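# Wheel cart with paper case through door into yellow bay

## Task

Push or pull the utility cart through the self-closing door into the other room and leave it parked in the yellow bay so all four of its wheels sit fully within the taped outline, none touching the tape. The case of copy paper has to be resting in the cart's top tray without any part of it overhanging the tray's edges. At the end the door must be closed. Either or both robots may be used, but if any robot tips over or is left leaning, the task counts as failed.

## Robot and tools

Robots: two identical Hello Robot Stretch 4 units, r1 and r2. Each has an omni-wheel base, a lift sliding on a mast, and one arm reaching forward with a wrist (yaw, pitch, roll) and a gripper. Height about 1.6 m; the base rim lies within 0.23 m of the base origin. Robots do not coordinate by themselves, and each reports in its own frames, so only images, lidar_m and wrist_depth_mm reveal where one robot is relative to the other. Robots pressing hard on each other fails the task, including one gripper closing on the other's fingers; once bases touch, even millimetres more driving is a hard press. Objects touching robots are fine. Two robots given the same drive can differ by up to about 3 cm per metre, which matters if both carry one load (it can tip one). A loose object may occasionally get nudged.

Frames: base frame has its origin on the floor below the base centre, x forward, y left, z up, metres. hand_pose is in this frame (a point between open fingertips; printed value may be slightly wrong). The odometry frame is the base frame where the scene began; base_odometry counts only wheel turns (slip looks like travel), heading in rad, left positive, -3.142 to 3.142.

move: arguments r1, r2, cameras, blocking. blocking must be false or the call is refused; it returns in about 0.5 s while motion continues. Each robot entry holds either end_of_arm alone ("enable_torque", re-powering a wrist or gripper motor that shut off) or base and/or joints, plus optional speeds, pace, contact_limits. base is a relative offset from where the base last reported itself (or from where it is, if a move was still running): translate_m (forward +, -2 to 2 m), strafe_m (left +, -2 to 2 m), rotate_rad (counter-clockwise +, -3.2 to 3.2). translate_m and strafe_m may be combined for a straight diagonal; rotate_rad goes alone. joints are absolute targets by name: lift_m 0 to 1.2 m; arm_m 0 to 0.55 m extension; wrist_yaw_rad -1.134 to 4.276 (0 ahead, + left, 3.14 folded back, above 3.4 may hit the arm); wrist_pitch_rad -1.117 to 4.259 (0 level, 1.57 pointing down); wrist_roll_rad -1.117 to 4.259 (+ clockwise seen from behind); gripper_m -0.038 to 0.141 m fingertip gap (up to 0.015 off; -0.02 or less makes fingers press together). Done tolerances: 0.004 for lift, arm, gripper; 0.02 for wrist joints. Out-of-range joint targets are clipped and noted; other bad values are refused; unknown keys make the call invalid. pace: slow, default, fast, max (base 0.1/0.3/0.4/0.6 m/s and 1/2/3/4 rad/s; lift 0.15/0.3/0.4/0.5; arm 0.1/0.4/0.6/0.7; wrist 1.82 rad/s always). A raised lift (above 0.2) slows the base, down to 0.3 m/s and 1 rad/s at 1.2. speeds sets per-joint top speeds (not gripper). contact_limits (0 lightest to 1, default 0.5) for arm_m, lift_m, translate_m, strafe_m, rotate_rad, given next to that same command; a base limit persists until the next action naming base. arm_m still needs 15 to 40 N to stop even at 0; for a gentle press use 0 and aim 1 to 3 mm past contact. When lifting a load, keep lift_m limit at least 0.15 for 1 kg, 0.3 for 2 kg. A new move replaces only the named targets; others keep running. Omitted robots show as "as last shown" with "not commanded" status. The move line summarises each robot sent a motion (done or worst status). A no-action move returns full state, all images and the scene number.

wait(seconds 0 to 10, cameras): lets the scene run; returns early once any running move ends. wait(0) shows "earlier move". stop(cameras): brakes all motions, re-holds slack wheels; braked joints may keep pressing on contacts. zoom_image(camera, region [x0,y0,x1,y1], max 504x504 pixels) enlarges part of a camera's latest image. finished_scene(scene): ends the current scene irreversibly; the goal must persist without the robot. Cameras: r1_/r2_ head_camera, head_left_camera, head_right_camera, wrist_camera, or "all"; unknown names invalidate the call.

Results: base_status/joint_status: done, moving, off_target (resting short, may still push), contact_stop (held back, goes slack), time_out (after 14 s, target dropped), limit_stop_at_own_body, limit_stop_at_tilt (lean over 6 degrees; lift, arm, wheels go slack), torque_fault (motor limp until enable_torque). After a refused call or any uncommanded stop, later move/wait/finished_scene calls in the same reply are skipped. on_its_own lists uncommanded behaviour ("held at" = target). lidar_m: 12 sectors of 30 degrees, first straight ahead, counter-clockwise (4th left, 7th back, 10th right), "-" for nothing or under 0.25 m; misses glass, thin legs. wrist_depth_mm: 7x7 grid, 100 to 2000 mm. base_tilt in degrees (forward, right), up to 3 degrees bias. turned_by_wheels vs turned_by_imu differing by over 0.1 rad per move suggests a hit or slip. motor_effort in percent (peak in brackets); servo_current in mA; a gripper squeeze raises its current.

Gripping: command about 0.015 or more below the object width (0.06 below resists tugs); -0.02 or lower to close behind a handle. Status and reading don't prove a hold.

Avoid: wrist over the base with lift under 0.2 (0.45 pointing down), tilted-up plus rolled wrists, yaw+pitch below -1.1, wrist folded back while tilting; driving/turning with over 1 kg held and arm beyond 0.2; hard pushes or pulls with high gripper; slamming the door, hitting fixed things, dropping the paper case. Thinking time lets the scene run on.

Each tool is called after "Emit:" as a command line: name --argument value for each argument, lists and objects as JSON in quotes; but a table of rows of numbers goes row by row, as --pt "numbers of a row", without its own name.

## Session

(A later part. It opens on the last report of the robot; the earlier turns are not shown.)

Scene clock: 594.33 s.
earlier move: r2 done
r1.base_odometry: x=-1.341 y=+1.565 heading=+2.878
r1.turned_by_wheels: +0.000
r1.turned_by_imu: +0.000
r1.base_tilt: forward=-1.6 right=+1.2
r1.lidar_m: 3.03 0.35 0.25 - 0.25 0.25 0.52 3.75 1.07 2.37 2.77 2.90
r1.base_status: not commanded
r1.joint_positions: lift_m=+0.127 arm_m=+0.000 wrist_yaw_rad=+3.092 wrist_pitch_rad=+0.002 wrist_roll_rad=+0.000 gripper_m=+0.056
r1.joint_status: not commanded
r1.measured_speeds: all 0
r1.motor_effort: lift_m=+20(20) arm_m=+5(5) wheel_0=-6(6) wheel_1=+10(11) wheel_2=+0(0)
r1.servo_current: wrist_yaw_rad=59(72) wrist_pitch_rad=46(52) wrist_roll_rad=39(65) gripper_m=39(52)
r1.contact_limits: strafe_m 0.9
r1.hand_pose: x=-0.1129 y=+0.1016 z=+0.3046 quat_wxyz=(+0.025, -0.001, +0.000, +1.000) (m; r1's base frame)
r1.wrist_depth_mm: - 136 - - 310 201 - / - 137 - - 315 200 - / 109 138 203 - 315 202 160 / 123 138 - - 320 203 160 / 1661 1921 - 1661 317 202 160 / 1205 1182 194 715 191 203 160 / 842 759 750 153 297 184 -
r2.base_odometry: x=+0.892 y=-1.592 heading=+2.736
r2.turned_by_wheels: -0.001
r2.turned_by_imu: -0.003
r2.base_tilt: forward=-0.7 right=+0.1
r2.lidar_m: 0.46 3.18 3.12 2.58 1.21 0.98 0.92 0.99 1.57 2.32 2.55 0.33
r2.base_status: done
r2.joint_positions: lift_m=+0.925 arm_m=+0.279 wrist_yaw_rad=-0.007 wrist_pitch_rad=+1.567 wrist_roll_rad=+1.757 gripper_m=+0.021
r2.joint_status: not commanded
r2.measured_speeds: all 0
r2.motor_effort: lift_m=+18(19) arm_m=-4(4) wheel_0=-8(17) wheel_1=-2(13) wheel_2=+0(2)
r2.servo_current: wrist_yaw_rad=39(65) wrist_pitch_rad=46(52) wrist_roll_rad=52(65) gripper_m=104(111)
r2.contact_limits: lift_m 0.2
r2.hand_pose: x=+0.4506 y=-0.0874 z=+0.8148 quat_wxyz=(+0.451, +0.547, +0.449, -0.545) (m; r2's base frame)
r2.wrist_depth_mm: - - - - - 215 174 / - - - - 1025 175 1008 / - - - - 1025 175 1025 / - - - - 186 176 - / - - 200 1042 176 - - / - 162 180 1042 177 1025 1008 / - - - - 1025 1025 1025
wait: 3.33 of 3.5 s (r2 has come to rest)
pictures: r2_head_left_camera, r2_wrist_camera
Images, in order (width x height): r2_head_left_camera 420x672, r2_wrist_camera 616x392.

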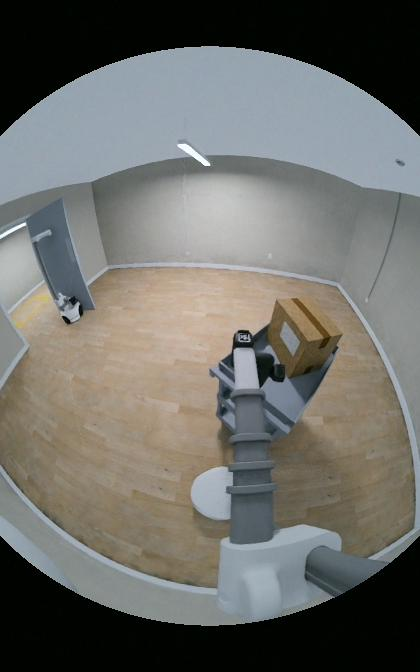

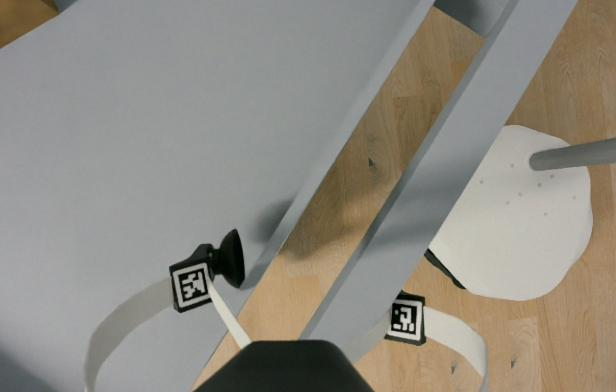

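Emit:
move --blocking false --r2 '{"base":{"rotate_rad":-0.9},"pace":"default"}'

Emit:
wait --seconds 2.5

Emit:
move --blocking false --r2 '{"base":{"strafe_m":0.95},"pace":"default"}'

Emit:
wait --seconds 4.5 --cameras '["r2_wrist_camera","r2_head_left_camera","r1_head_left_camera"]'

Scene clock: 606.17 s.
move: r2 moving
r1: as last shown
r1.base_tilt: forward=-1.6 right=+1.3
r1.lidar_m: 3.02 0.33 0.25 - 0.25 0.25 0.55 3.74 1.07 2.37 2.79 2.97
r1.motor_effort: lift_m=+20(20) arm_m=+5(5) wheel_0=-6(6) wheel_1=+11(11) wheel_2=+0(0)
r1.servo_current: wrist_yaw_rad=52(72) wrist_pitch_rad=33(52) wrist_roll_rad=59(59) gripper_m=46(52)
r1.contact_limits: strafe_m 0.9
r1.wrist_depth_mm: - 136 - - 310 200 - / - 137 - - 312 200 - / 109 138 203 - 315 202 160 / 123 137 - - 319 203 160 / 1708 1983 - 1708 320 204 161 / 1182 1182 193 723 191 204 160 / 842 750 759 153 294 183 -
r2.base_odometry: x=+0.892 y=-1.592 heading=+2.508
r2.turned_by_wheels: -0.228
r2.turned_by_imu: -0.220
r2.base_tilt: forward=-0.7 right=+0.0
r2.lidar_m: 0.43 3.91 3.12 3.47 1.55 1.04 0.92 0.96 1.20 2.33 2.35 0.37
r2.base_status: rotate_rad moving
r2.joint_positions: lift_m=+0.925 arm_m=+0.279 wrist_yaw_rad=-0.007 wrist_pitch_rad=+1.567 wrist_roll_rad=+1.757 gripper_m=+0.021
r2.joint_status: not commanded
r2.measured_speeds: translate_m=+0.002 strafe_m=+0.000 rotate_rad=-0.882 lift_m=+0.000 arm_m=+0.000 wrist_yaw_rad=+0.001 wrist_pitch_rad=+0.000 wrist_roll_rad=+0.000
r2.motor_effort: lift_m=+18(18) arm_m=+1(4) wheel_0=+13(14) wheel_1=+10(10) wheel_2=+10(12)
r2.servo_current: wrist_yaw_rad=59(65) wrist_pitch_rad=46(46) wrist_roll_rad=59(59) gripper_m=104(111)
r2.contact_limits: lift_m 0.2
r2.hand_pose: x=+0.4503 y=-0.0874 z=+0.8148 quat_wxyz=(+0.450, +0.547, +0.449, -0.545) (m; r2's base frame)
r2.wrist_depth_mm: - - - - 186 1008 1008 / - - - - 190 1008 1008 / - - - 1008 176 - 1008 / - - - 1042 177 - - / - - - 1025 177 - - / - 163 183 1025 178 1025 1008 / - 133 - - 1042 1042 1025
pictures: none

Scene clock: 607.37 s.
earlier move: r2 done
r1.base_odometry: x=-1.341 y=+1.565 heading=+2.878
r1.turned_by_wheels: +0.000
r1.turned_by_imu: +0.000
r1.base_tilt: forward=-1.6 right=+1.3
r1.lidar_m: 3.12 0.32 0.25 - 0.25 0.25 0.54 3.76 1.06 2.37 2.78 3.11
r1.base_status: not commanded
r1.joint_positions: lift_m=+0.127 arm_m=+0.000 wrist_yaw_rad=+3.092 wrist_pitch_rad=+0.002 wrist_roll_rad=+0.000 gripper_m=+0.056
r1.joint_status: not commanded
r1.measured_speeds: all 0
r1.motor_effort: lift_m=+20(20) arm_m=+5(5) wheel_0=-6(6) wheel_1=+10(11) wheel_2=+0(1)
r1.servo_current: wrist_yaw_rad=46(72) wrist_pitch_rad=46(52) wrist_roll_rad=46(59) gripper_m=39(52)
r1.contact_limits: strafe_m 0.9
r1.hand_pose: x=-0.1129 y=+0.1016 z=+0.3046 quat_wxyz=(+0.025, -0.001, +0.000, +1.000) (m; r1's base frame)
r1.wrist_depth_mm: - 137 - - 310 200 - / - 137 - - 312 201 - / 109 138 204 - 315 203 159 / 123 138 - - 317 203 160 / 1708 1983 - 1661 320 204 160 / 1182 1182 193 723 191 204 161 / 842 741 750 153 297 183 -
r2.base_odometry: x=+0.892 y=-1.593 heading=+1.836
r2.turned_by_wheels: -0.671
r2.turned_by_imu: -0.651
r2.base_tilt: forward=-0.7 right=+0.1
r2.lidar_m: 0.31 0.29 3.80 3.12 3.31 1.92 1.10 0.93 0.90 1.11 1.97 0.50
r2.base_status: done
r2.joint_positions: lift_m=+0.925 arm_m=+0.279 wrist_yaw_rad=+0.010 wrist_pitch_rad=+1.570 wrist_roll_rad=+1.741 gripper_m=+0.021
r2.joint_status: not commanded
r2.measured_speeds: all 0
r2.motor_effort: lift_m=+19(19) arm_m=+4(5) wheel_0=+4(16) wheel_1=+6(11) wheel_2=+0(17)
r2.servo_current: wrist_yaw_rad=78(78) wrist_pitch_rad=33(72) wrist_roll_rad=65(72) gripper_m=104(111)
r2.contact_limits: lift_m 0.2
r2.hand_pose: x=+0.4510 y=-0.0874 z=+0.8147 quat_wxyz=(+0.459, +0.539, +0.458, -0.538) (m; r2's base frame)
r2.wrist_depth_mm: 200 174 1025 1042 1008 1008 1025 / 200 174 1025 1025 1008 1025 1008 / 187 237 174 1042 1025 1025 1025 / - 196 175 1042 1025 - 723 / - 176 204 174 209 - - / - - 189 175 174 154 1025 / - 153 159 - 175 1042 1025
wait: 1.20 of 2.5 s (r2 has come to rest)
pictures: none

Scene clock: 607.87 s.
move: r2 moving
r1: as last shown
r1.lidar_m: 3.16 0.32 0.25 - 0.25 0.25 0.54 3.72 1.08 2.39 2.81 3.04
r1.motor_effort: lift_m=+20(20) arm_m=+5(5) wheel_0=-6(6) wheel_1=+10(11) wheel_2=+0(0)
r1.servo_current: wrist_yaw_rad=52(59) wrist_pitch_rad=39(46) wrist_roll_rad=59(59) gripper_m=39(46)
r1.contact_limits: strafe_m 0.9
r1.wrist_depth_mm: - 137 - - 309 200 - / - 137 - - 314 200 - / 109 138 203 - 315 202 160 / 123 138 - - 319 202 160 / 1661 1983 - 1708 322 203 160 / 1205 1205 193 741 191 204 160 / 842 750 750 153 297 184 -
r2.base_odometry: x=+0.858 y=-1.602 heading=+1.837
r2.turned_by_wheels: +0.000
r2.turned_by_imu: +0.000
r2.base_tilt: forward=-0.7 right=+0.1
r2.lidar_m: 0.30 0.31 3.80 3.09 3.24 1.95 1.10 0.97 0.93 1.11 2.03 0.49
r2.base_status: strafe_m moving
r2.joint_positions: lift_m=+0.925 arm_m=+0.279 wrist_yaw_rad=+0.010 wrist_pitch_rad=+1.570 wrist_roll_rad=+1.741 gripper_m=+0.021
r2.joint_status: not commanded
r2.measured_speeds: translate_m=+0.001 strafe_m=+0.140 rotate_rad=-0.004 lift_m=+0.000 arm_m=+0.000 wrist_yaw_rad=+0.000 wrist_pitch_rad=+0.000 wrist_roll_rad=+0.000
r2.motor_effort: lift_m=+19(19) arm_m=+4(4) wheel_0=-6(13) wheel_1=+12(14) wheel_2=+0(1)
r2.servo_current: wrist_yaw_rad=65(78) wrist_pitch_rad=46(46) wrist_roll_rad=72(78) gripper_m=104(111)
r2.contact_limits: lift_m 0.2
r2.hand_pose: x=+0.4510 y=-0.0874 z=+0.8147 quat_wxyz=(+0.459, +0.539, +0.458, -0.538) (m; r2's base frame)
r2.wrist_depth_mm: 198 173 1042 1025 1008 1042 1025 / 204 218 1025 1025 1025 1025 1025 / - 224 174 1042 1008 1025 1025 / - 186 174 1042 1025 - 707 / - - 199 174 208 - - / - - 187 175 175 154 1042 / - 153 160 - 175 1025 1025
pictures: none

Scene clock: 611.87 s.
earlier move: r2 done
r1.base_odometry: x=-1.341 y=+1.565 heading=+2.878
r1.turned_by_wheels: +0.000
r1.turned_by_imu: +0.000
r1.base_tilt: forward=-1.6 right=+1.2
r1.lidar_m: 2.59 0.30 0.25 - 0.25 0.25 0.53 3.72 1.06 2.36 2.79 2.20
r1.base_status: not commanded
r1.joint_positions: lift_m=+0.127 arm_m=+0.000 wrist_yaw_rad=+3.092 wrist_pitch_rad=+0.002 wrist_roll_rad=+0.000 gripper_m=+0.056
r1.joint_status: not commanded
r1.measured_speeds: all 0
r1.motor_effort: lift_m=+20(20) arm_m=+5(5) wheel_0=-6(6) wheel_1=+10(11) wheel_2=+0(1)
r1.servo_current: wrist_yaw_rad=33(72) wrist_pitch_rad=52(52) wrist_roll_rad=59(65) gripper_m=46(46)
r1.contact_limits: strafe_m 0.9
r1.hand_pose: x=-0.1129 y=+0.1016 z=+0.3046 quat_wxyz=(+0.025, -0.001, +0.000, +1.000) (m; r1's base frame)
r1.wrist_depth_mm: - 136 - - 310 200 - / - 137 - - 314 200 - / 109 137 204 - 315 202 160 / 123 138 - - 317 203 160 / 1661 1983 - 1661 320 204 160 / 1182 1229 194 723 191 204 160 / 842 750 759 153 297 183 -
r2.base_odometry: x=-0.024 y=-1.841 heading=+1.836
r2.turned_by_wheels: -0.001
r2.turned_by_imu: -0.005
r2.base_tilt: forward=-0.6 right=+0.0
r2.lidar_m: 0.45 3.14 3.13 2.24 2.21 2.80 1.85 1.60 1.61 1.89 0.70 0.33
r2.base_status: done
r2.joint_positions: lift_m=+0.925 arm_m=+0.279 wrist_yaw_rad=-0.009 wrist_pitch_rad=+1.565 wrist_roll_rad=+1.758 gripper_m=+0.021
r2.joint_status: not commanded
r2.measured_speeds: all 0
r2.motor_effort: lift_m=+20(20) arm_m=+4(4) wheel_0=-7(15) wheel_1=-1(14) wheel_2=-1(2)
r2.servo_current: wrist_yaw_rad=52(78) wrist_pitch_rad=39(52) wrist_roll_rad=65(78) gripper_m=98(111)
r2.contact_limits: lift_m 0.2
r2.hand_pose: x=+0.4507 y=-0.0874 z=+0.8147 quat_wxyz=(+0.450, +0.548, +0.447, -0.545) (m; r2's base frame)
r2.wrist_depth_mm: - - - - - 199 186 / - - - - - 1008 174 / - - - - 1025 175 699 / - - - - 1025 175 - / - - 200 1042 176 - - / - 155 178 201 176 1008 1042 / - - - - 176 1008 1025
wait: 4.00 of 4.5 s (r2 has come to rest)
pictures: r1_head_left_camera, r2_head_left_camera, r2_wrist_camera
Images, in order (width x height): r1_head_left_camera 420x672, r2_head_left_camera 420x672, r2_wrist_camera 616x392.

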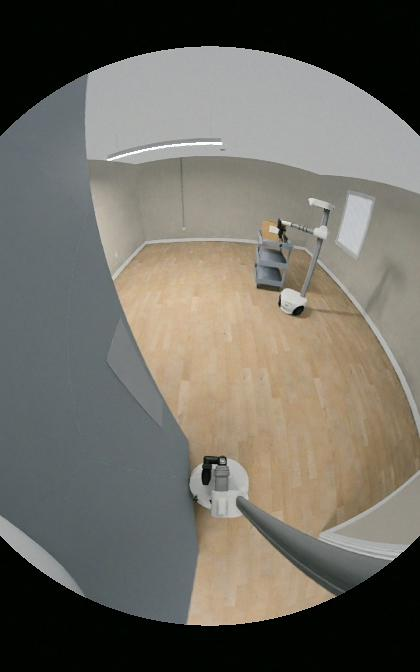

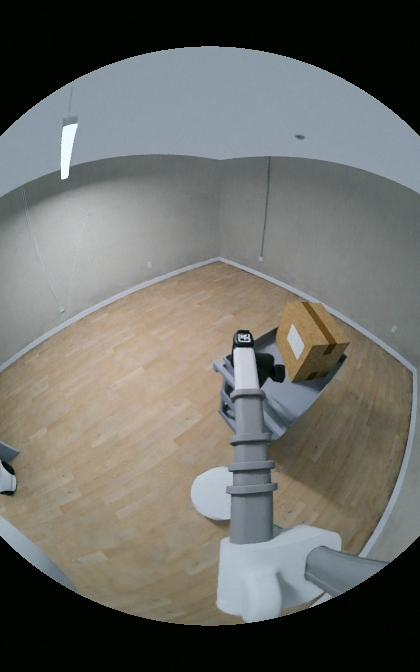

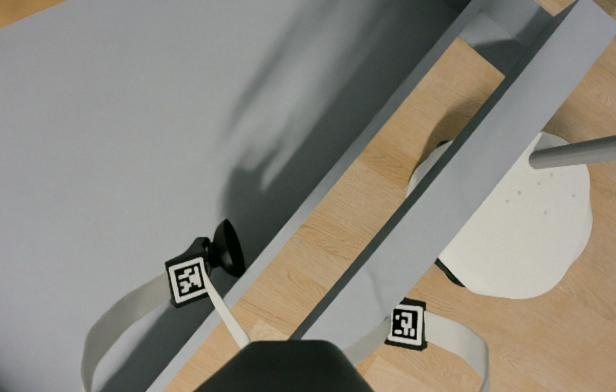

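Emit:
move --blocking false --r2 '{"base":{"rotate_rad":-0.55},"pace":"default"}'

Emit:
wait --seconds 2.0

Emit:
move --blocking false --r2 '{"base":{"translate_m":-0.75,"strafe_m":0.75},"joints":{"wrist_roll_rad":1.5},"pace":"default"}'

Emit:
wait --seconds 5 --cameras '["r2_wrist_camera","r2_head_left_camera","r2_head_right_camera","r1_head_left_camera"]'

Scene clock: 641.57 s.
move: r2 moving
r1: as last shown
r1.base_tilt: forward=-1.6 right=+1.3
r1.lidar_m: 2.62 0.33 0.25 - 0.25 0.26 0.54 3.73 1.08 2.38 2.79 2.17
r1.motor_effort: lift_m=+20(20) arm_m=+5(5) wheel_0=-6(6) wheel_1=+11(11) wheel_2=+0(1)
r1.servo_current: wrist_yaw_rad=52(59) wrist_pitch_rad=39(46) wrist_roll_rad=46(52) gripper_m=39(46)
r1.contact_limits: strafe_m 0.9
r1.wrist_depth_mm: - 137 - - 310 199 - / - 137 - - 314 200 - / 109 138 204 - 315 202 160 / 123 138 - - 319 203 160 / 1708 1983 - 1708 319 203 160 / 1205 1182 193 723 191 203 160 / 842 750 759 153 296 183 -
r2.base_odometry: x=-0.024 y=-1.841 heading=+1.608
r2.turned_by_wheels: -0.228
r2.turned_by_imu: -0.221
r2.base_tilt: forward=-0.7 right=+0.1
r2.lidar_m: 0.45 3.22 3.14 3.33 2.20 2.79 2.21 1.64 1.61 1.68 2.42 0.38
r2.base_status: rotate_rad moving
r2.joint_positions: lift_m=+0.925 arm_m=+0.279 wrist_yaw_rad=-0.009 wrist_pitch_rad=+1.569 wrist_roll_rad=+1.758 gripper_m=+0.021
r2.joint_status: not commanded
r2.measured_speeds: translate_m=+0.001 strafe_m=-0.001 rotate_rad=-0.885 lift_m=+0.000 arm_m=+0.000 wrist_yaw_rad=+0.000 wrist_pitch_rad=+0.000 wrist_roll_rad=+0.000
r2.motor_effort: lift_m=+19(19) arm_m=+4(5) wheel_0=+8(16) wheel_1=+9(9) wheel_2=+9(10)
r2.servo_current: wrist_yaw_rad=52(65) wrist_pitch_rad=46(46) wrist_roll_rad=65(72) gripper_m=104(104)
r2.contact_limits: lift_m 0.2
r2.hand_pose: x=+0.4496 y=-0.0874 z=+0.8147 quat_wxyz=(+0.449, +0.547, +0.448, -0.546) (m; r2's base frame)
r2.wrist_depth_mm: - - - - 220 176 1008 / - - - - 1025 176 1025 / - - - - 197 176 1025 / - - - 1042 177 - - / - - - 1025 177 - - / - 159 183 1025 177 1025 1042 / - - - - 1025 1025 1042
pictures: none

Scene clock: 642.47 s.
earlier move: r2 done
r1.base_odometry: x=-1.341 y=+1.565 heading=+2.878
r1.turned_by_wheels: +0.000
r1.turned_by_imu: +0.000
r1.base_tilt: forward=-1.6 right=+1.2
r1.lidar_m: 2.80 0.32 0.25 - 0.25 0.25 0.54 3.73 1.04 2.37 2.80 2.16
r1.base_status: not commanded
r1.joint_positions: lift_m=+0.127 arm_m=+0.000 wrist_yaw_rad=+3.092 wrist_pitch_rad=+0.002 wrist_roll_rad=+0.000 gripper_m=+0.056
r1.joint_status: not commanded
r1.measured_speeds: all 0
r1.motor_effort: lift_m=+20(20) arm_m=+5(5) wheel_0=-5(6) wheel_1=+10(11) wheel_2=+0(1)
r1.servo_current: wrist_yaw_rad=59(59) wrist_pitch_rad=46(46) wrist_roll_rad=52(59) gripper_m=33(46)
r1.contact_limits: strafe_m 0.9
r1.hand_pose: x=-0.1129 y=+0.1016 z=+0.3046 quat_wxyz=(+0.025, -0.001, +0.000, +1.000) (m; r1's base frame)
r1.wrist_depth_mm: - 136 - - 310 200 - / - 137 - - 314 201 - / 109 138 204 - 315 203 160 / 123 138 - - 317 204 160 / 1661 - - 1708 319 203 160 / 1205 1182 193 732 191 203 160 / 854 759 750 153 296 183 -
r2.base_odometry: x=-0.024 y=-1.841 heading=+1.287
r2.turned_by_wheels: -0.321
r2.turned_by_imu: -0.312
r2.base_tilt: forward=-0.7 right=+0.0
r2.lidar_m: 0.41 0.44 3.14 3.14 2.24 2.21 2.77 1.90 1.60 1.61 1.84 0.46
r2.base_status: done
r2.joint_positions: lift_m=+0.925 arm_m=+0.279 wrist_yaw_rad=+0.001 wrist_pitch_rad=+1.565 wrist_roll_rad=+1.749 gripper_m=+0.021
r2.joint_status: not commanded
r2.measured_speeds: all 0
r2.motor_effort: lift_m=+20(20) arm_m=+4(5) wheel_0=+5(16) wheel_1=+2(9) wheel_2=+6(12)
r2.servo_current: wrist_yaw_rad=52(65) wrist_pitch_rad=52(52) wrist_roll_rad=46(72) gripper_m=98(111)
r2.contact_limits: lift_m 0.2
r2.hand_pose: x=+0.4515 y=-0.0874 z=+0.8147 quat_wxyz=(+0.455, +0.544, +0.452, -0.541) (m; r2's base frame)
r2.wrist_depth_mm: - - 228 176 1008 1008 1025 / - - 212 176 1042 1008 1008 / - - 190 177 1025 1025 1008 / - - 193 177 1025 - - / - - 196 177 1008 - - / - - 186 178 180 153 1008 / - 134 - - 1025 1008 1025
wait: 0.90 of 2 s (r2 has come to rest)
pictures: none

Scene clock: 642.97 s.
move: r2 moving
r1: as last shown
r1.base_tilt: forward=-1.6 right=+1.3
r1.lidar_m: 2.78 0.34 0.25 - 0.25 0.25 0.54 3.72 1.05 2.37 2.81 2.15
r1.motor_effort: lift_m=+20(20) arm_m=+5(5) wheel_0=-6(7) wheel_1=+10(10) wheel_2=+0(0)
r1.servo_current: wrist_yaw_rad=52(78) wrist_pitch_rad=39(46) wrist_roll_rad=39(59) gripper_m=46(46)
r1.contact_limits: strafe_m 0.9
r1.wrist_depth_mm: - 136 - - 312 199 - / - 137 - - 314 201 - / 109 138 204 - 314 202 160 / 123 138 - - 317 203 160 / 1661 1983 - 1708 320 203 160 / 1160 1229 194 732 191 203 160 / 842 759 759 153 298 183 -
r2.base_odometry: x=-0.052 y=-1.857 heading=+1.287
r2.turned_by_wheels: +0.000
r2.turned_by_imu: +0.000
r2.base_tilt: forward=-0.6 right=+0.1
r2.lidar_m: 0.41 0.45 3.13 3.13 2.22 2.18 2.77 1.89 1.61 1.63 1.85 0.44
r2.base_status: translate_m moving; strafe_m moving
r2.joint_positions: lift_m=+0.925 arm_m=+0.279 wrist_yaw_rad=+0.001 wrist_pitch_rad=+1.562 wrist_roll_rad=+1.508 gripper_m=+0.021
r2.joint_status: wrist_roll_rad moving
r2.measured_speeds: translate_m=-0.091 strafe_m=+0.088 rotate_rad=-0.002 lift_m=+0.000 arm_m=+0.000 wrist_yaw_rad=+0.000 wrist_pitch_rad=-0.010 wrist_roll_rad=-0.008
r2.motor_effort: lift_m=+19(19) arm_m=+4(4) wheel_0=-15(17) wheel_1=+5(6) wheel_2=+12(14)
r2.servo_current: wrist_yaw_rad=52(52) wrist_pitch_rad=46(52) wrist_roll_rad=46(85) gripper_m=104(104)
r2.contact_limits: lift_m 0.2
r2.hand_pose: x=+0.4524 y=-0.0874 z=+0.8147 quat_wxyz=(+0.518, +0.486, +0.514, -0.482) (m; r2's base frame)
r2.wrist_depth_mm: - - - 255 177 1025 991 / - - 180 230 1008 1008 991 / - - - 496 1008 1008 1008 / - - 204 178 1025 1008 1008 / - - 187 178 - - - / - 160 185 178 180 - - / - - - - 1025 1008 1008
pictures: none

Scene clock: 647.47 s.
earlier move: r2 done
r1.base_odometry: x=-1.341 y=+1.565 heading=+2.878
r1.turned_by_wheels: +0.000
r1.turned_by_imu: +0.000
r1.base_tilt: forward=-1.5 right=+1.3
r1.lidar_m: 1.27 0.32 0.25 - 0.25 0.25 0.53 3.75 1.07 2.37 2.79 1.11
r1.base_status: not commanded
r1.joint_positions: lift_m=+0.127 arm_m=+0.000 wrist_yaw_rad=+3.092 wrist_pitch_rad=+0.002 wrist_roll_rad=+0.000 gripper_m=+0.056
r1.joint_status: not commanded
r1.measured_speeds: all 0
r1.motor_effort: lift_m=+20(20) arm_m=+5(5) wheel_0=-5(7) wheel_1=+10(11) wheel_2=+0(1)
r1.servo_current: wrist_yaw_rad=39(78) wrist_pitch_rad=52(52) wrist_roll_rad=52(65) gripper_m=39(52)
r1.contact_limits: strafe_m 0.9
r1.hand_pose: x=-0.1129 y=+0.1016 z=+0.3046 quat_wxyz=(+0.025, -0.001, +0.000, +1.000) (m; r1's base frame)
r1.wrist_depth_mm: - 136 - - 312 200 - / - 137 - - 315 200 - / 109 138 204 - 315 203 160 / 123 138 - - 317 203 160 / 1661 1921 - 1661 319 204 160 / 1205 1205 194 723 191 204 160 / 842 750 741 153 297 183 -
r2.base_odometry: x=-0.954 y=-2.351 heading=+1.286
r2.turned_by_wheels: +0.000
r2.turned_by_imu: -0.008
r2.base_tilt: forward=-0.7 right=+0.1
r2.lidar_m: 0.41 3.06 2.59 2.60 1.21 1.16 1.89 2.18 2.16 2.14 2.48 0.40
r2.base_status: done
r2.joint_positions: lift_m=+0.925 arm_m=+0.279 wrist_yaw_rad=-0.004 wrist_pitch_rad=+1.567 wrist_roll_rad=+1.507 gripper_m=+0.021
r2.joint_status: all done
r2.measured_speeds: all 0
r2.motor_effort: lift_m=+19(20) arm_m=-4(4) wheel_0=-5(20) wheel_1=+1(7) wheel_2=+0(14)
r2.servo_current: wrist_yaw_rad=59(59) wrist_pitch_rad=46(59) wrist_roll_rad=52(85) gripper_m=98(111)
r2.contact_limits: lift_m 0.2
r2.hand_pose: x=+0.4506 y=-0.0874 z=+0.8147 quat_wxyz=(+0.515, +0.486, +0.514, -0.484) (m; r2's base frame)
r2.wrist_depth_mm: - - - - 1025 175 1025 / - - - - 1025 175 1008 / - - - - 182 1008 1025 / - - - 1025 176 - 1025 / - - 190 1008 177 - - / - 158 181 1060 177 - - / - - - - 1025 1025 1008
wait: 4.50 of 5 s (r2 has come to rest)
pictures: r1_head_left_camera, r2_head_left_camera, r2_head_right_camera, r2_wrist_camera
Images, in order (width x height): r1_head_left_camera 420x672, r2_head_left_camera 420x672, r2_head_right_camera 420x672, r2_wrist_camera 616x392.

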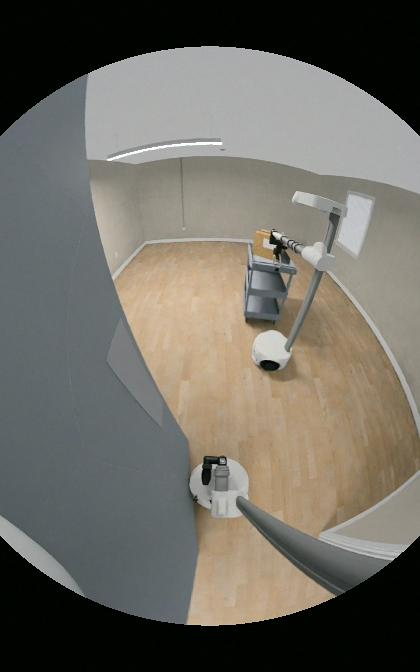

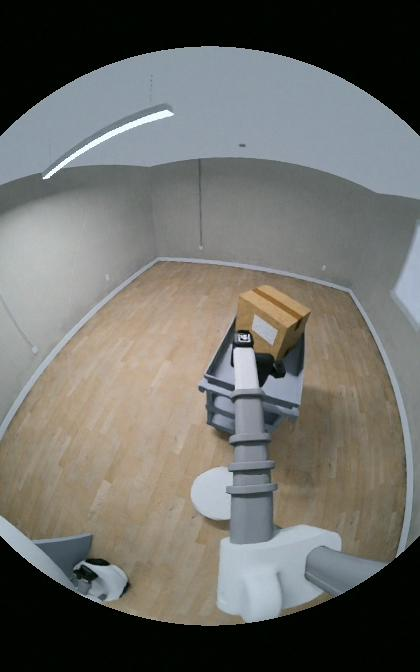

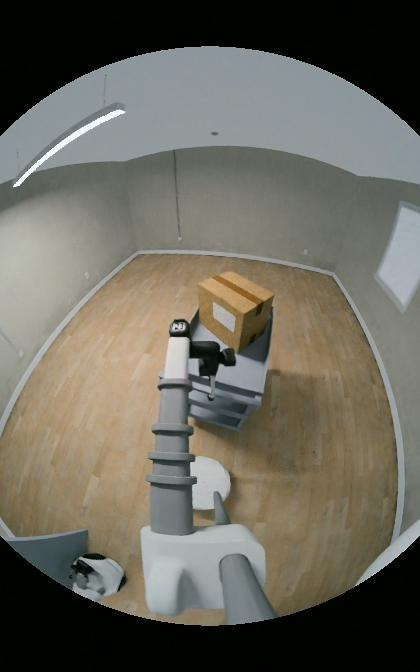

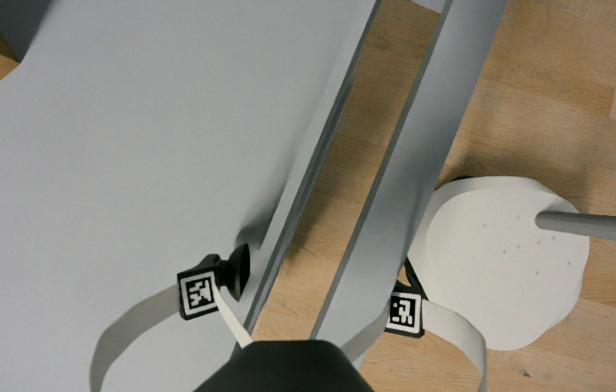

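Emit:
move --blocking false --r2 '{"base":{"translate_m":-0.835,"strafe_m":0.16},"pace":"default"}'

Emit:
wait --seconds 4.5 --cameras '["r2_head_left_camera","r2_head_right_camera","r1_head_left_camera","r1_head_right_camera"]'

Scene clock: 669.13 s.
move: r2 moving
r1: as last shown
r1.base_tilt: forward=-1.6 right=+1.3
r1.lidar_m: 1.31 0.34 0.25 - 0.25 0.26 0.52 3.73 1.08 2.35 2.79 1.09
r1.motor_effort: lift_m=+20(20) arm_m=+5(5) wheel_0=-6(6) wheel_1=+10(11) wheel_2=+0(1)
r1.servo_current: wrist_yaw_rad=52(59) wrist_pitch_rad=33(52) wrist_roll_rad=39(59) gripper_m=39(46)
r1.contact_limits: strafe_m 0.9
r1.wrist_depth_mm: - 137 - - 309 200 - / - 137 - - 312 200 - / 109 137 202 - 314 202 160 / 123 138 - - 317 204 160 / 1708 1921 - 1661 319 203 160 / 1182 1182 193 732 191 204 160 / 842 759 750 154 294 183 -
r2.base_odometry: x=-0.969 y=-2.379 heading=+1.286
r2.turned_by_wheels: +0.000
r2.turned_by_imu: +0.000
r2.base_tilt: forward=-0.6 right=+0.1
r2.lidar_m: 0.44 3.06 2.60 2.60 1.18 1.12 1.87 2.16 2.13 2.16 2.47 0.38
r2.base_status: translate_m moving; strafe_m moving
r2.joint_positions: lift_m=+0.925 arm_m=+0.279 wrist_yaw_rad=-0.004 wrist_pitch_rad=+1.564 wrist_roll_rad=+1.507 gripper_m=+0.021
r2.joint_status: not commanded
r2.measured_speeds: translate_m=-0.121 strafe_m=+0.024 rotate_rad=+0.003 lift_m=+0.000 arm_m=+0.000 wrist_yaw_rad=+0.000 wrist_pitch_rad=+0.000 wrist_roll_rad=+0.000
r2.motor_effort: lift_m=+19(20) arm_m=-4(4) wheel_0=-11(15) wheel_1=-9(9) wheel_2=+13(13)
r2.servo_current: wrist_yaw_rad=52(59) wrist_pitch_rad=46(52) wrist_roll_rad=52(65) gripper_m=111(111)
r2.contact_limits: lift_m 0.2
r2.hand_pose: x=+0.4516 y=-0.0874 z=+0.8147 quat_wxyz=(+0.516, +0.487, +0.513, -0.483) (m; r2's base frame)
r2.wrist_depth_mm: - - - - 1008 173 991 / - - - - 1042 991 1025 / - - - - 176 1025 991 / - - - 1025 176 - 1008 / - - - 1025 176 - - / - 161 183 1042 177 - - / - - - - 1042 1025 1008
pictures: none

Scene clock: 672.93 s.
earlier move: r2 done
r1.base_odometry: x=-1.341 y=+1.565 heading=+2.878
r1.turned_by_wheels: +0.000
r1.turned_by_imu: +0.000
r1.base_tilt: forward=-1.6 right=+1.2
r1.lidar_m: 0.90 0.33 0.25 - 0.25 0.25 0.52 3.73 1.07 2.39 0.50 0.56
r1.base_status: not commanded
r1.joint_positions: lift_m=+0.127 arm_m=+0.000 wrist_yaw_rad=+3.092 wrist_pitch_rad=+0.002 wrist_roll_rad=+0.000 gripper_m=+0.056
r1.joint_status: not commanded
r1.measured_speeds: all 0
r1.motor_effort: lift_m=+20(20) arm_m=+5(5) wheel_0=-6(6) wheel_1=+10(11) wheel_2=+0(1)
r1.servo_current: wrist_yaw_rad=39(78) wrist_pitch_rad=39(52) wrist_roll_rad=52(65) gripper_m=39(46)
r1.contact_limits: strafe_m 0.9
r1.hand_pose: x=-0.1129 y=+0.1016 z=+0.3046 quat_wxyz=(+0.025, -0.001, +0.000, +1.000) (m; r1's base frame)
r1.wrist_depth_mm: - 137 - - 310 200 - / - 137 - - 314 200 - / 109 138 204 - 315 202 160 / 123 138 - - 317 203 160 / 1661 1921 - 1618 319 204 160 / 1182 1182 193 723 190 204 160 / 854 750 759 153 297 183 -
r2.base_odometry: x=-1.342 y=-3.107 heading=+1.287
r2.turned_by_wheels: +0.001
r2.turned_by_imu: +0.003
r2.base_tilt: forward=-0.7 right=+0.1
r2.lidar_m: 0.33 0.33 2.65 0.53 0.50 4.00 1.05 1.21 2.08 2.09 2.41 0.47
r2.base_status: done
r2.joint_positions: lift_m=+0.925 arm_m=+0.279 wrist_yaw_rad=+0.002 wrist_pitch_rad=+1.564 wrist_roll_rad=+1.497 gripper_m=+0.021
r2.joint_status: not commanded
r2.measured_speeds: all 0
r2.motor_effort: lift_m=+19(20) arm_m=-3(4) wheel_0=+1(15) wheel_1=-1(10) wheel_2=+6(16)
r2.servo_current: wrist_yaw_rad=52(65) wrist_pitch_rad=46(52) wrist_roll_rad=46(65) gripper_m=104(111)
r2.contact_limits: lift_m 0.2
r2.hand_pose: x=+0.4520 y=-0.0874 z=+0.8147 quat_wxyz=(+0.520, +0.482, +0.517, -0.479) (m; r2's base frame)
r2.wrist_depth_mm: 229 193 221 1042 1025 1025 1008 / - - 234 176 1025 1008 1025 / - - 207 175 1025 1042 1008 / - - 204 176 1025 1025 1008 / - - 196 176 193 - - / - - 185 219 180 - - / - 136 - - 176 1008 1008
wait: 3.80 of 4.5 s (r2 has come to rest)
pictures: r1_head_left_camera, r1_head_right_camera, r2_head_left_camera, r2_head_right_camera
Images, in order (width x height): r1_head_left_camera 420x672, r1_head_right_camera 420x672, r2_head_left_camera 420x672, r2_head_right_camera 420x672.

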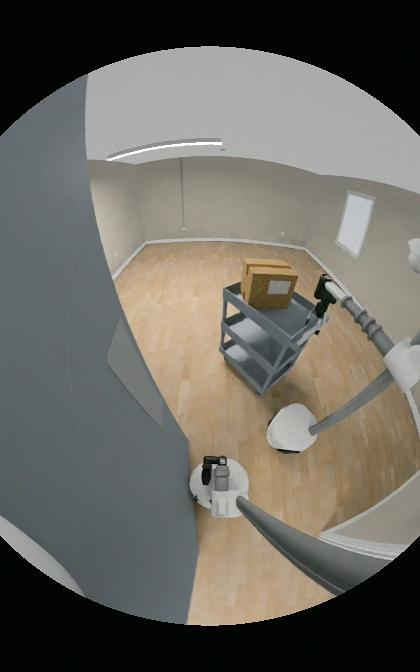

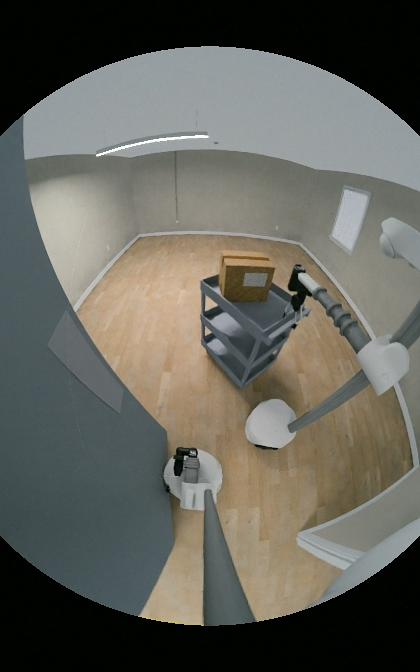

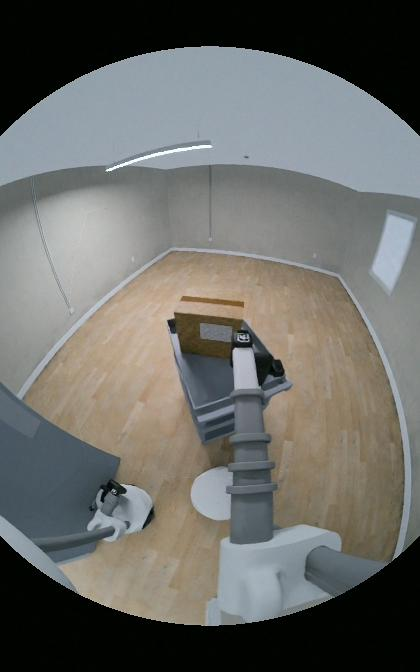

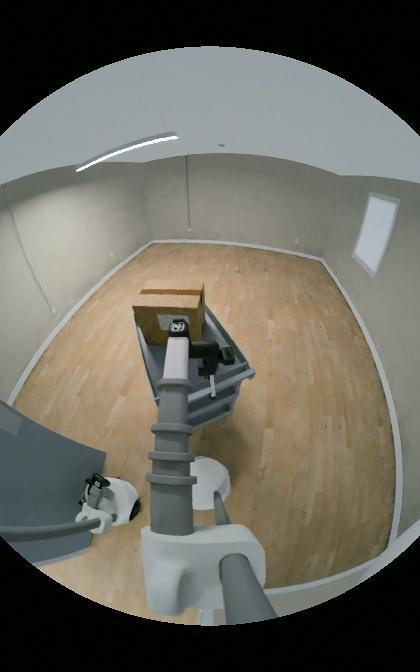

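Emit:
move --blocking false --r2 '{"base":{"translate_m":-0.27,"strafe_m":-0.22},"pace":"default"}'

Emit:
wait --seconds 3 --cameras '["r2_head_left_camera","r2_head_right_camera","r1_head_left_camera","r1_head_right_camera","r2_wrist_camera"]'

Scene clock: 712.13 s.
move: r2 moving
r1: as last shown
r1.base_tilt: forward=-1.6 right=+1.3
r1.lidar_m: 0.91 0.34 0.25 - 0.25 0.25 0.54 3.71 1.07 2.33 0.53 0.59
r1.motor_effort: lift_m=+20(20) arm_m=+5(5) wheel_0=-5(6) wheel_1=+10(10) wheel_2=+0(1)
r1.servo_current: wrist_yaw_rad=46(52) wrist_pitch_rad=46(46) wrist_roll_rad=46(59) gripper_m=39(52)
r1.contact_limits: strafe_m 0.9
r1.wrist_depth_mm: - 137 - - 310 200 - / - 137 - - 315 201 - / 109 138 203 - 314 202 160 / 123 138 - - 317 203 160 / 1708 1921 - 1708 320 203 160 / 1182 1182 194 723 191 203 160 / 854 750 759 153 298 183 -
r2.base_odometry: x=-1.329 y=-3.138 heading=+1.289
r2.turned_by_wheels: +0.002
r2.turned_by_imu: +0.003
r2.base_tilt: forward=-0.7 right=+0.0
r2.lidar_m: 0.37 0.35 2.67 0.54 0.52 3.98 1.04 1.18 2.01 2.05 2.40 0.49
r2.base_status: translate_m moving; strafe_m moving
r2.joint_positions: lift_m=+0.925 arm_m=+0.279 wrist_yaw_rad=+0.006 wrist_pitch_rad=+1.563 wrist_roll_rad=+1.497 gripper_m=+0.021
r2.joint_status: not commanded
r2.measured_speeds: translate_m=-0.102 strafe_m=-0.083 rotate_rad=+0.002 lift_m=+0.000 arm_m=+0.000 wrist_yaw_rad=+0.002 wrist_pitch_rad=-0.002 wrist_roll_rad=+0.000
r2.motor_effort: lift_m=+19(20) arm_m=-4(4) wheel_0=+12(15) wheel_1=-9(9) wheel_2=+22(22)
r2.servo_current: wrist_yaw_rad=39(59) wrist_pitch_rad=46(52) wrist_roll_rad=52(59) gripper_m=104(104)
r2.contact_limits: lift_m 0.2
r2.hand_pose: x=+0.4527 y=-0.0874 z=+0.8147 quat_wxyz=(+0.521, +0.482, +0.517, -0.478) (m; r2's base frame)
r2.wrist_depth_mm: 230 216 176 1025 1025 1008 991 / - - 236 1025 991 1008 991 / - - 193 177 1025 1008 1008 / - - 203 176 1025 1008 1008 / - - 200 176 1025 - - / - - 187 178 181 - - / - 141 - - 1025 1025 1008
pictures: none

Scene clock: 714.20 s.
earlier move: r2 done
r1.base_odometry: x=-1.341 y=+1.565 heading=+2.878
r1.turned_by_wheels: +0.000
r1.turned_by_imu: +0.000
r1.base_tilt: forward=-1.6 right=+1.3
r1.lidar_m: 0.84 0.30 0.25 - 0.25 0.25 0.51 3.73 1.05 0.65 0.69 0.75
r1.base_status: not commanded
r1.joint_positions: lift_m=+0.127 arm_m=+0.000 wrist_yaw_rad=+3.092 wrist_pitch_rad=+0.002 wrist_roll_rad=+0.000 gripper_m=+0.056
r1.joint_status: not commanded
r1.measured_speeds: all 0
r1.motor_effort: lift_m=+20(20) arm_m=+5(5) wheel_0=-6(6) wheel_1=+10(11) wheel_2=+0(1)
r1.servo_current: wrist_yaw_rad=26(65) wrist_pitch_rad=39(52) wrist_roll_rad=39(65) gripper_m=39(52)
r1.contact_limits: strafe_m 0.9
r1.hand_pose: x=-0.1129 y=+0.1016 z=+0.3046 quat_wxyz=(+0.025, -0.001, +0.000, +1.000) (m; r1's base frame)
r1.wrist_depth_mm: - 137 - - 312 200 - / - 137 - - 315 201 - / 109 138 203 - 317 202 160 / 123 138 - - 319 204 160 / 1661 1921 - 1708 319 204 160 / 1182 1182 193 741 191 204 160 / 842 750 750 153 296 183 -
r2.base_odometry: x=-1.206 y=-3.428 heading=+1.288
r2.turned_by_wheels: -0.001
r2.turned_by_imu: +0.001
r2.base_tilt: forward=-0.7 right=+0.0
r2.lidar_m: 0.30 0.28 0.84 0.68 1.21 0.83 0.83 0.95 1.65 1.83 2.10 0.52
r2.base_status: done
r2.joint_positions: lift_m=+0.925 arm_m=+0.279 wrist_yaw_rad=+0.006 wrist_pitch_rad=+1.569 wrist_roll_rad=+1.494 gripper_m=+0.021
r2.joint_status: not commanded
r2.measured_speeds: all 0
r2.motor_effort: lift_m=+19(20) arm_m=-4(4) wheel_0=+6(16) wheel_1=+1(10) wheel_2=+2(22)
r2.servo_current: wrist_yaw_rad=46(65) wrist_pitch_rad=39(52) wrist_roll_rad=46(59) gripper_m=104(111)
r2.contact_limits: lift_m 0.2
r2.hand_pose: x=+0.4509 y=-0.0874 z=+0.8147 quat_wxyz=(+0.521, +0.480, +0.520, -0.479) (m; r2's base frame)
r2.wrist_depth_mm: 189 202 174 1008 1008 1008 1025 / 229 204 174 1025 1025 1025 991 / - 184 175 1025 1008 1008 1025 / - - 200 174 1025 1042 1008 / - - 197 175 208 - - / - - 187 176 175 - - / - 143 162 - 175 1042 1008
wait: 2.07 of 3 s (r2 has come to rest)
pictures: r1_head_left_camera, r1_head_right_camera, r2_head_left_camera, r2_head_right_camera, r2_wrist_camera
Images, in order (width x height): r1_head_left_camera 420x672, r1_head_right_camera 420x672, r2_head_left_camera 420x672, r2_head_right_camera 420x672, r2_wrist_camera 616x392.

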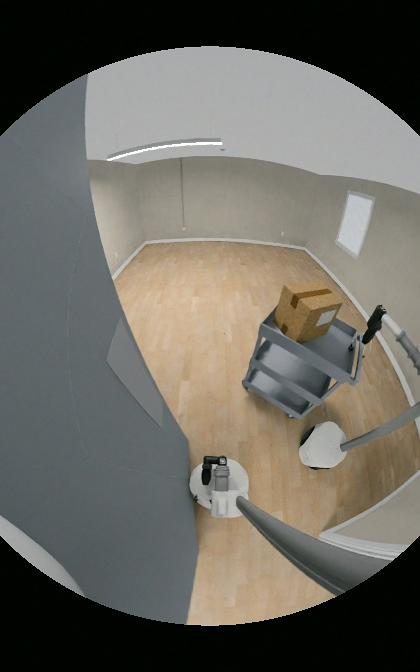

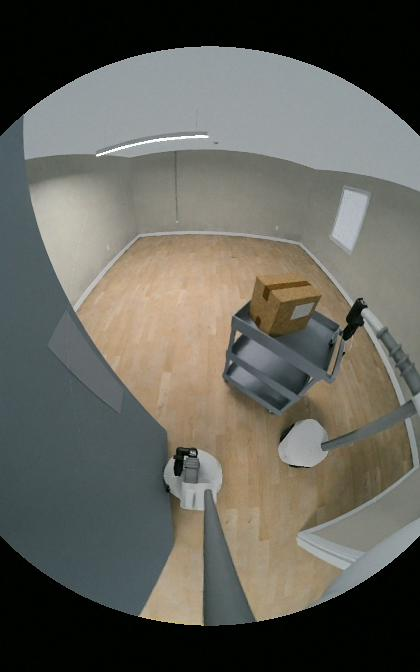

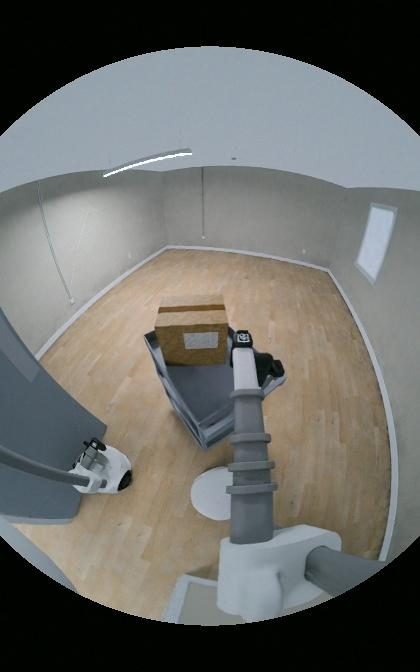

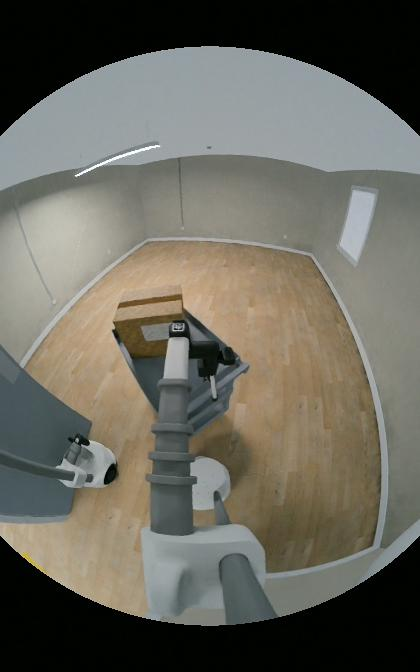

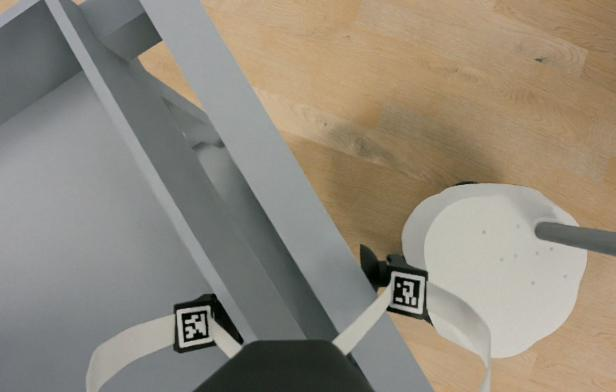

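Emit:
move --blocking false --r2 '{"base":{"translate_m":-0.24,"strafe_m":0.27},"pace":"default"}'

Emit:
wait --seconds 3 --cameras '["r2_head_left_camera","r1_head_left_camera","r1_head_right_camera","r2_wrist_camera"]'

Scene clock: 735.43 s.
move: r2 moving
r1: as last shown
r1.lidar_m: 0.84 0.31 0.25 - 0.25 0.25 0.52 3.72 1.07 0.66 0.65 0.75
r1.motor_effort: lift_m=+20(20) arm_m=+5(5) wheel_0=-6(6) wheel_1=+11(11) wheel_2=+0(0)
r1.servo_current: wrist_yaw_rad=72(72) wrist_pitch_rad=39(46) wrist_roll_rad=39(59) gripper_m=39(46)
r1.contact_limits: strafe_m 0.9
r1.wrist_depth_mm: - 137 - - 309 200 - / - 137 - - 312 201 - / 109 137 203 - 317 202 160 / 123 138 - - 319 203 160 / 1708 1921 - 1661 319 203 160 / 1182 1205 194 741 190 204 160 / 842 759 750 153 296 183 -
r2.base_odometry: x=-1.235 y=-3.442 heading=+1.289
r2.turned_by_wheels: +0.001
r2.turned_by_imu: +0.002
r2.base_tilt: forward=-0.6 right=+0.1
r2.lidar_m: 0.32 0.29 0.75 0.66 1.18 0.82 0.80 0.96 1.57 1.83 2.13 0.51
r2.base_status: translate_m moving; strafe_m moving
r2.joint_positions: lift_m=+0.925 arm_m=+0.279 wrist_yaw_rad=+0.006 wrist_pitch_rad=+1.569 wrist_roll_rad=+1.494 gripper_m=+0.021
r2.joint_status: not commanded
r2.measured_speeds: translate_m=-0.082 strafe_m=+0.092 rotate_rad=+0.007 lift_m=+0.000 arm_m=+0.000 wrist_yaw_rad=+0.000 wrist_pitch_rad=+0.000 wrist_roll_rad=+0.000
r2.motor_effort: lift_m=+19(20) arm_m=-3(4) wheel_0=-7(12) wheel_1=+8(9) wheel_2=+11(13)
r2.servo_current: wrist_yaw_rad=52(65) wrist_pitch_rad=39(46) wrist_roll_rad=52(65) gripper_m=104(104)
r2.contact_limits: lift_m 0.2
r2.hand_pose: x=+0.4510 y=-0.0874 z=+0.8147 quat_wxyz=(+0.521, +0.479, +0.520, -0.478) (m; r2's base frame)
r2.wrist_depth_mm: 200 206 175 1042 1025 1008 1008 / 234 203 175 1025 1025 1025 1025 / - 186 175 1025 1025 1025 1008 / - - 198 175 1042 1042 1008 / - - 201 176 206 - - / - - 187 176 176 - - / - 142 - - 176 1025 1025
pictures: none

Scene clock: 737.60 s.
earlier move: r2 done
r1.base_odometry: x=-1.341 y=+1.565 heading=+2.878
r1.turned_by_wheels: +0.000
r1.turned_by_imu: +0.000
r1.base_tilt: forward=-1.6 right=+1.2
r1.lidar_m: 0.85 0.33 0.25 - 0.25 0.25 0.52 3.71 0.48 0.47 0.46 0.50
r1.base_status: not commanded
r1.joint_positions: lift_m=+0.127 arm_m=+0.000 wrist_yaw_rad=+3.092 wrist_pitch_rad=+0.002 wrist_roll_rad=+0.000 gripper_m=+0.056
r1.joint_status: not commanded
r1.measured_speeds: all 0
r1.motor_effort: lift_m=+20(20) arm_m=+5(5) wheel_0=-6(6) wheel_1=+10(11) wheel_2=+0(1)
r1.servo_current: wrist_yaw_rad=46(72) wrist_pitch_rad=46(52) wrist_roll_rad=52(65) gripper_m=39(46)
r1.contact_limits: strafe_m 0.9
r1.hand_pose: x=-0.1129 y=+0.1016 z=+0.3046 quat_wxyz=(+0.025, -0.001, +0.000, +1.000) (m; r1's base frame)
r1.wrist_depth_mm: - 137 - - 310 200 - / - 137 - - 314 201 - / 109 138 204 - 314 203 160 / 123 138 - - 317 204 160 / 1618 1983 - 1661 320 204 160 / 1182 1182 194 732 191 204 160 / 854 750 750 154 297 184 -
r2.base_odometry: x=-1.532 y=-3.583 heading=+1.288
r2.turned_by_wheels: -0.001
r2.turned_by_imu: -0.001
r2.base_tilt: forward=-0.6 right=+0.1
r2.lidar_m: 0.38 0.42 0.47 0.52 0.94 3.51 0.55 0.65 1.08 2.02 2.34 0.45
r2.base_status: done
r2.joint_positions: lift_m=+0.925 arm_m=+0.279 wrist_yaw_rad=+0.001 wrist_pitch_rad=+1.569 wrist_roll_rad=+1.500 gripper_m=+0.021
r2.joint_status: not commanded
r2.measured_speeds: all 0
r2.motor_effort: lift_m=+19(20) arm_m=-4(4) wheel_0=-3(15) wheel_1=+4(10) wheel_2=+4(13)
r2.servo_current: wrist_yaw_rad=52(65) wrist_pitch_rad=39(46) wrist_roll_rad=39(65) gripper_m=98(111)
r2.contact_limits: lift_m 0.2
r2.hand_pose: x=+0.4506 y=-0.0874 z=+0.8147 quat_wxyz=(+0.518, +0.482, +0.517, -0.481) (m; r2's base frame)
r2.wrist_depth_mm: - - - 176 1025 1025 1025 / - - 214 176 1025 1008 1025 / - - 210 177 1025 1008 1008 / - - 205 187 176 - 1025 / - - 198 1025 - - - / - - 184 530 179 - - / - - - - 1025 1025 1008
wait: 2.17 of 3 s (r2 has come to rest)
pictures: r1_head_left_camera, r1_head_right_camera, r2_head_left_camera, r2_wrist_camera
Images, in order (width x height): r1_head_left_camera 420x672, r1_head_right_camera 420x672, r2_head_left_camera 420x672, r2_wrist_camera 616x392.

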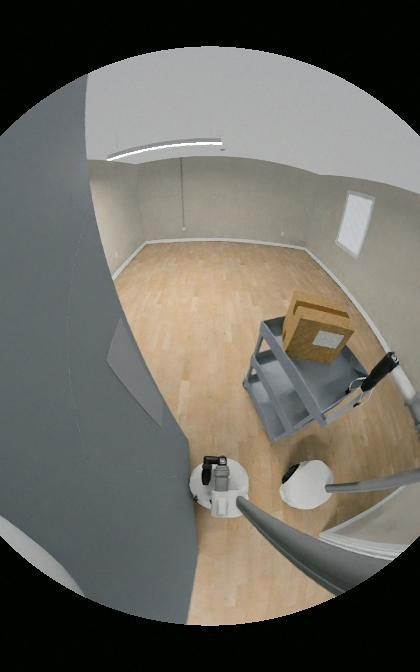

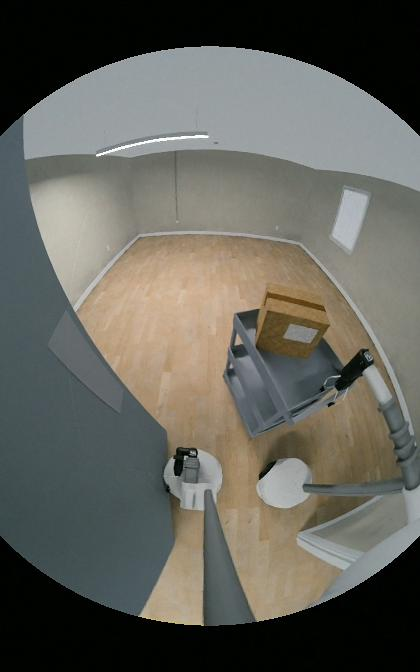

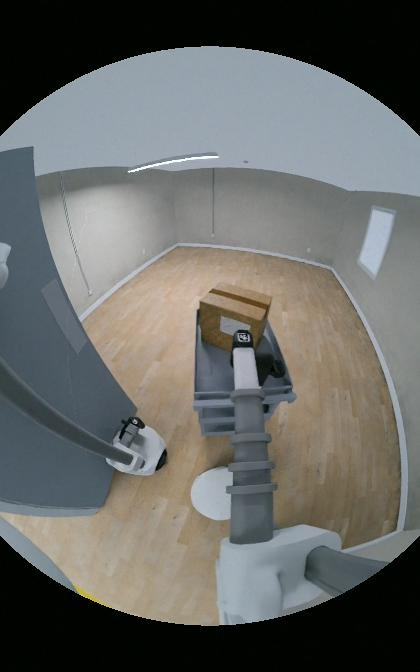

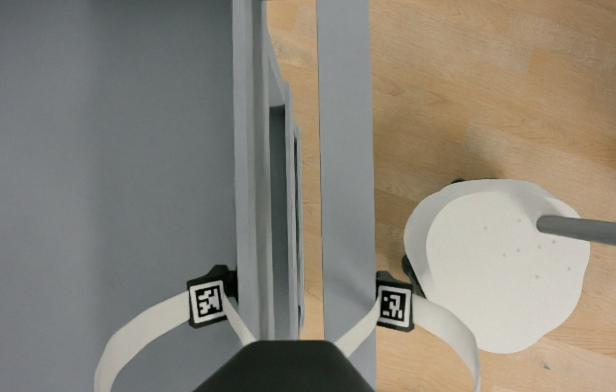

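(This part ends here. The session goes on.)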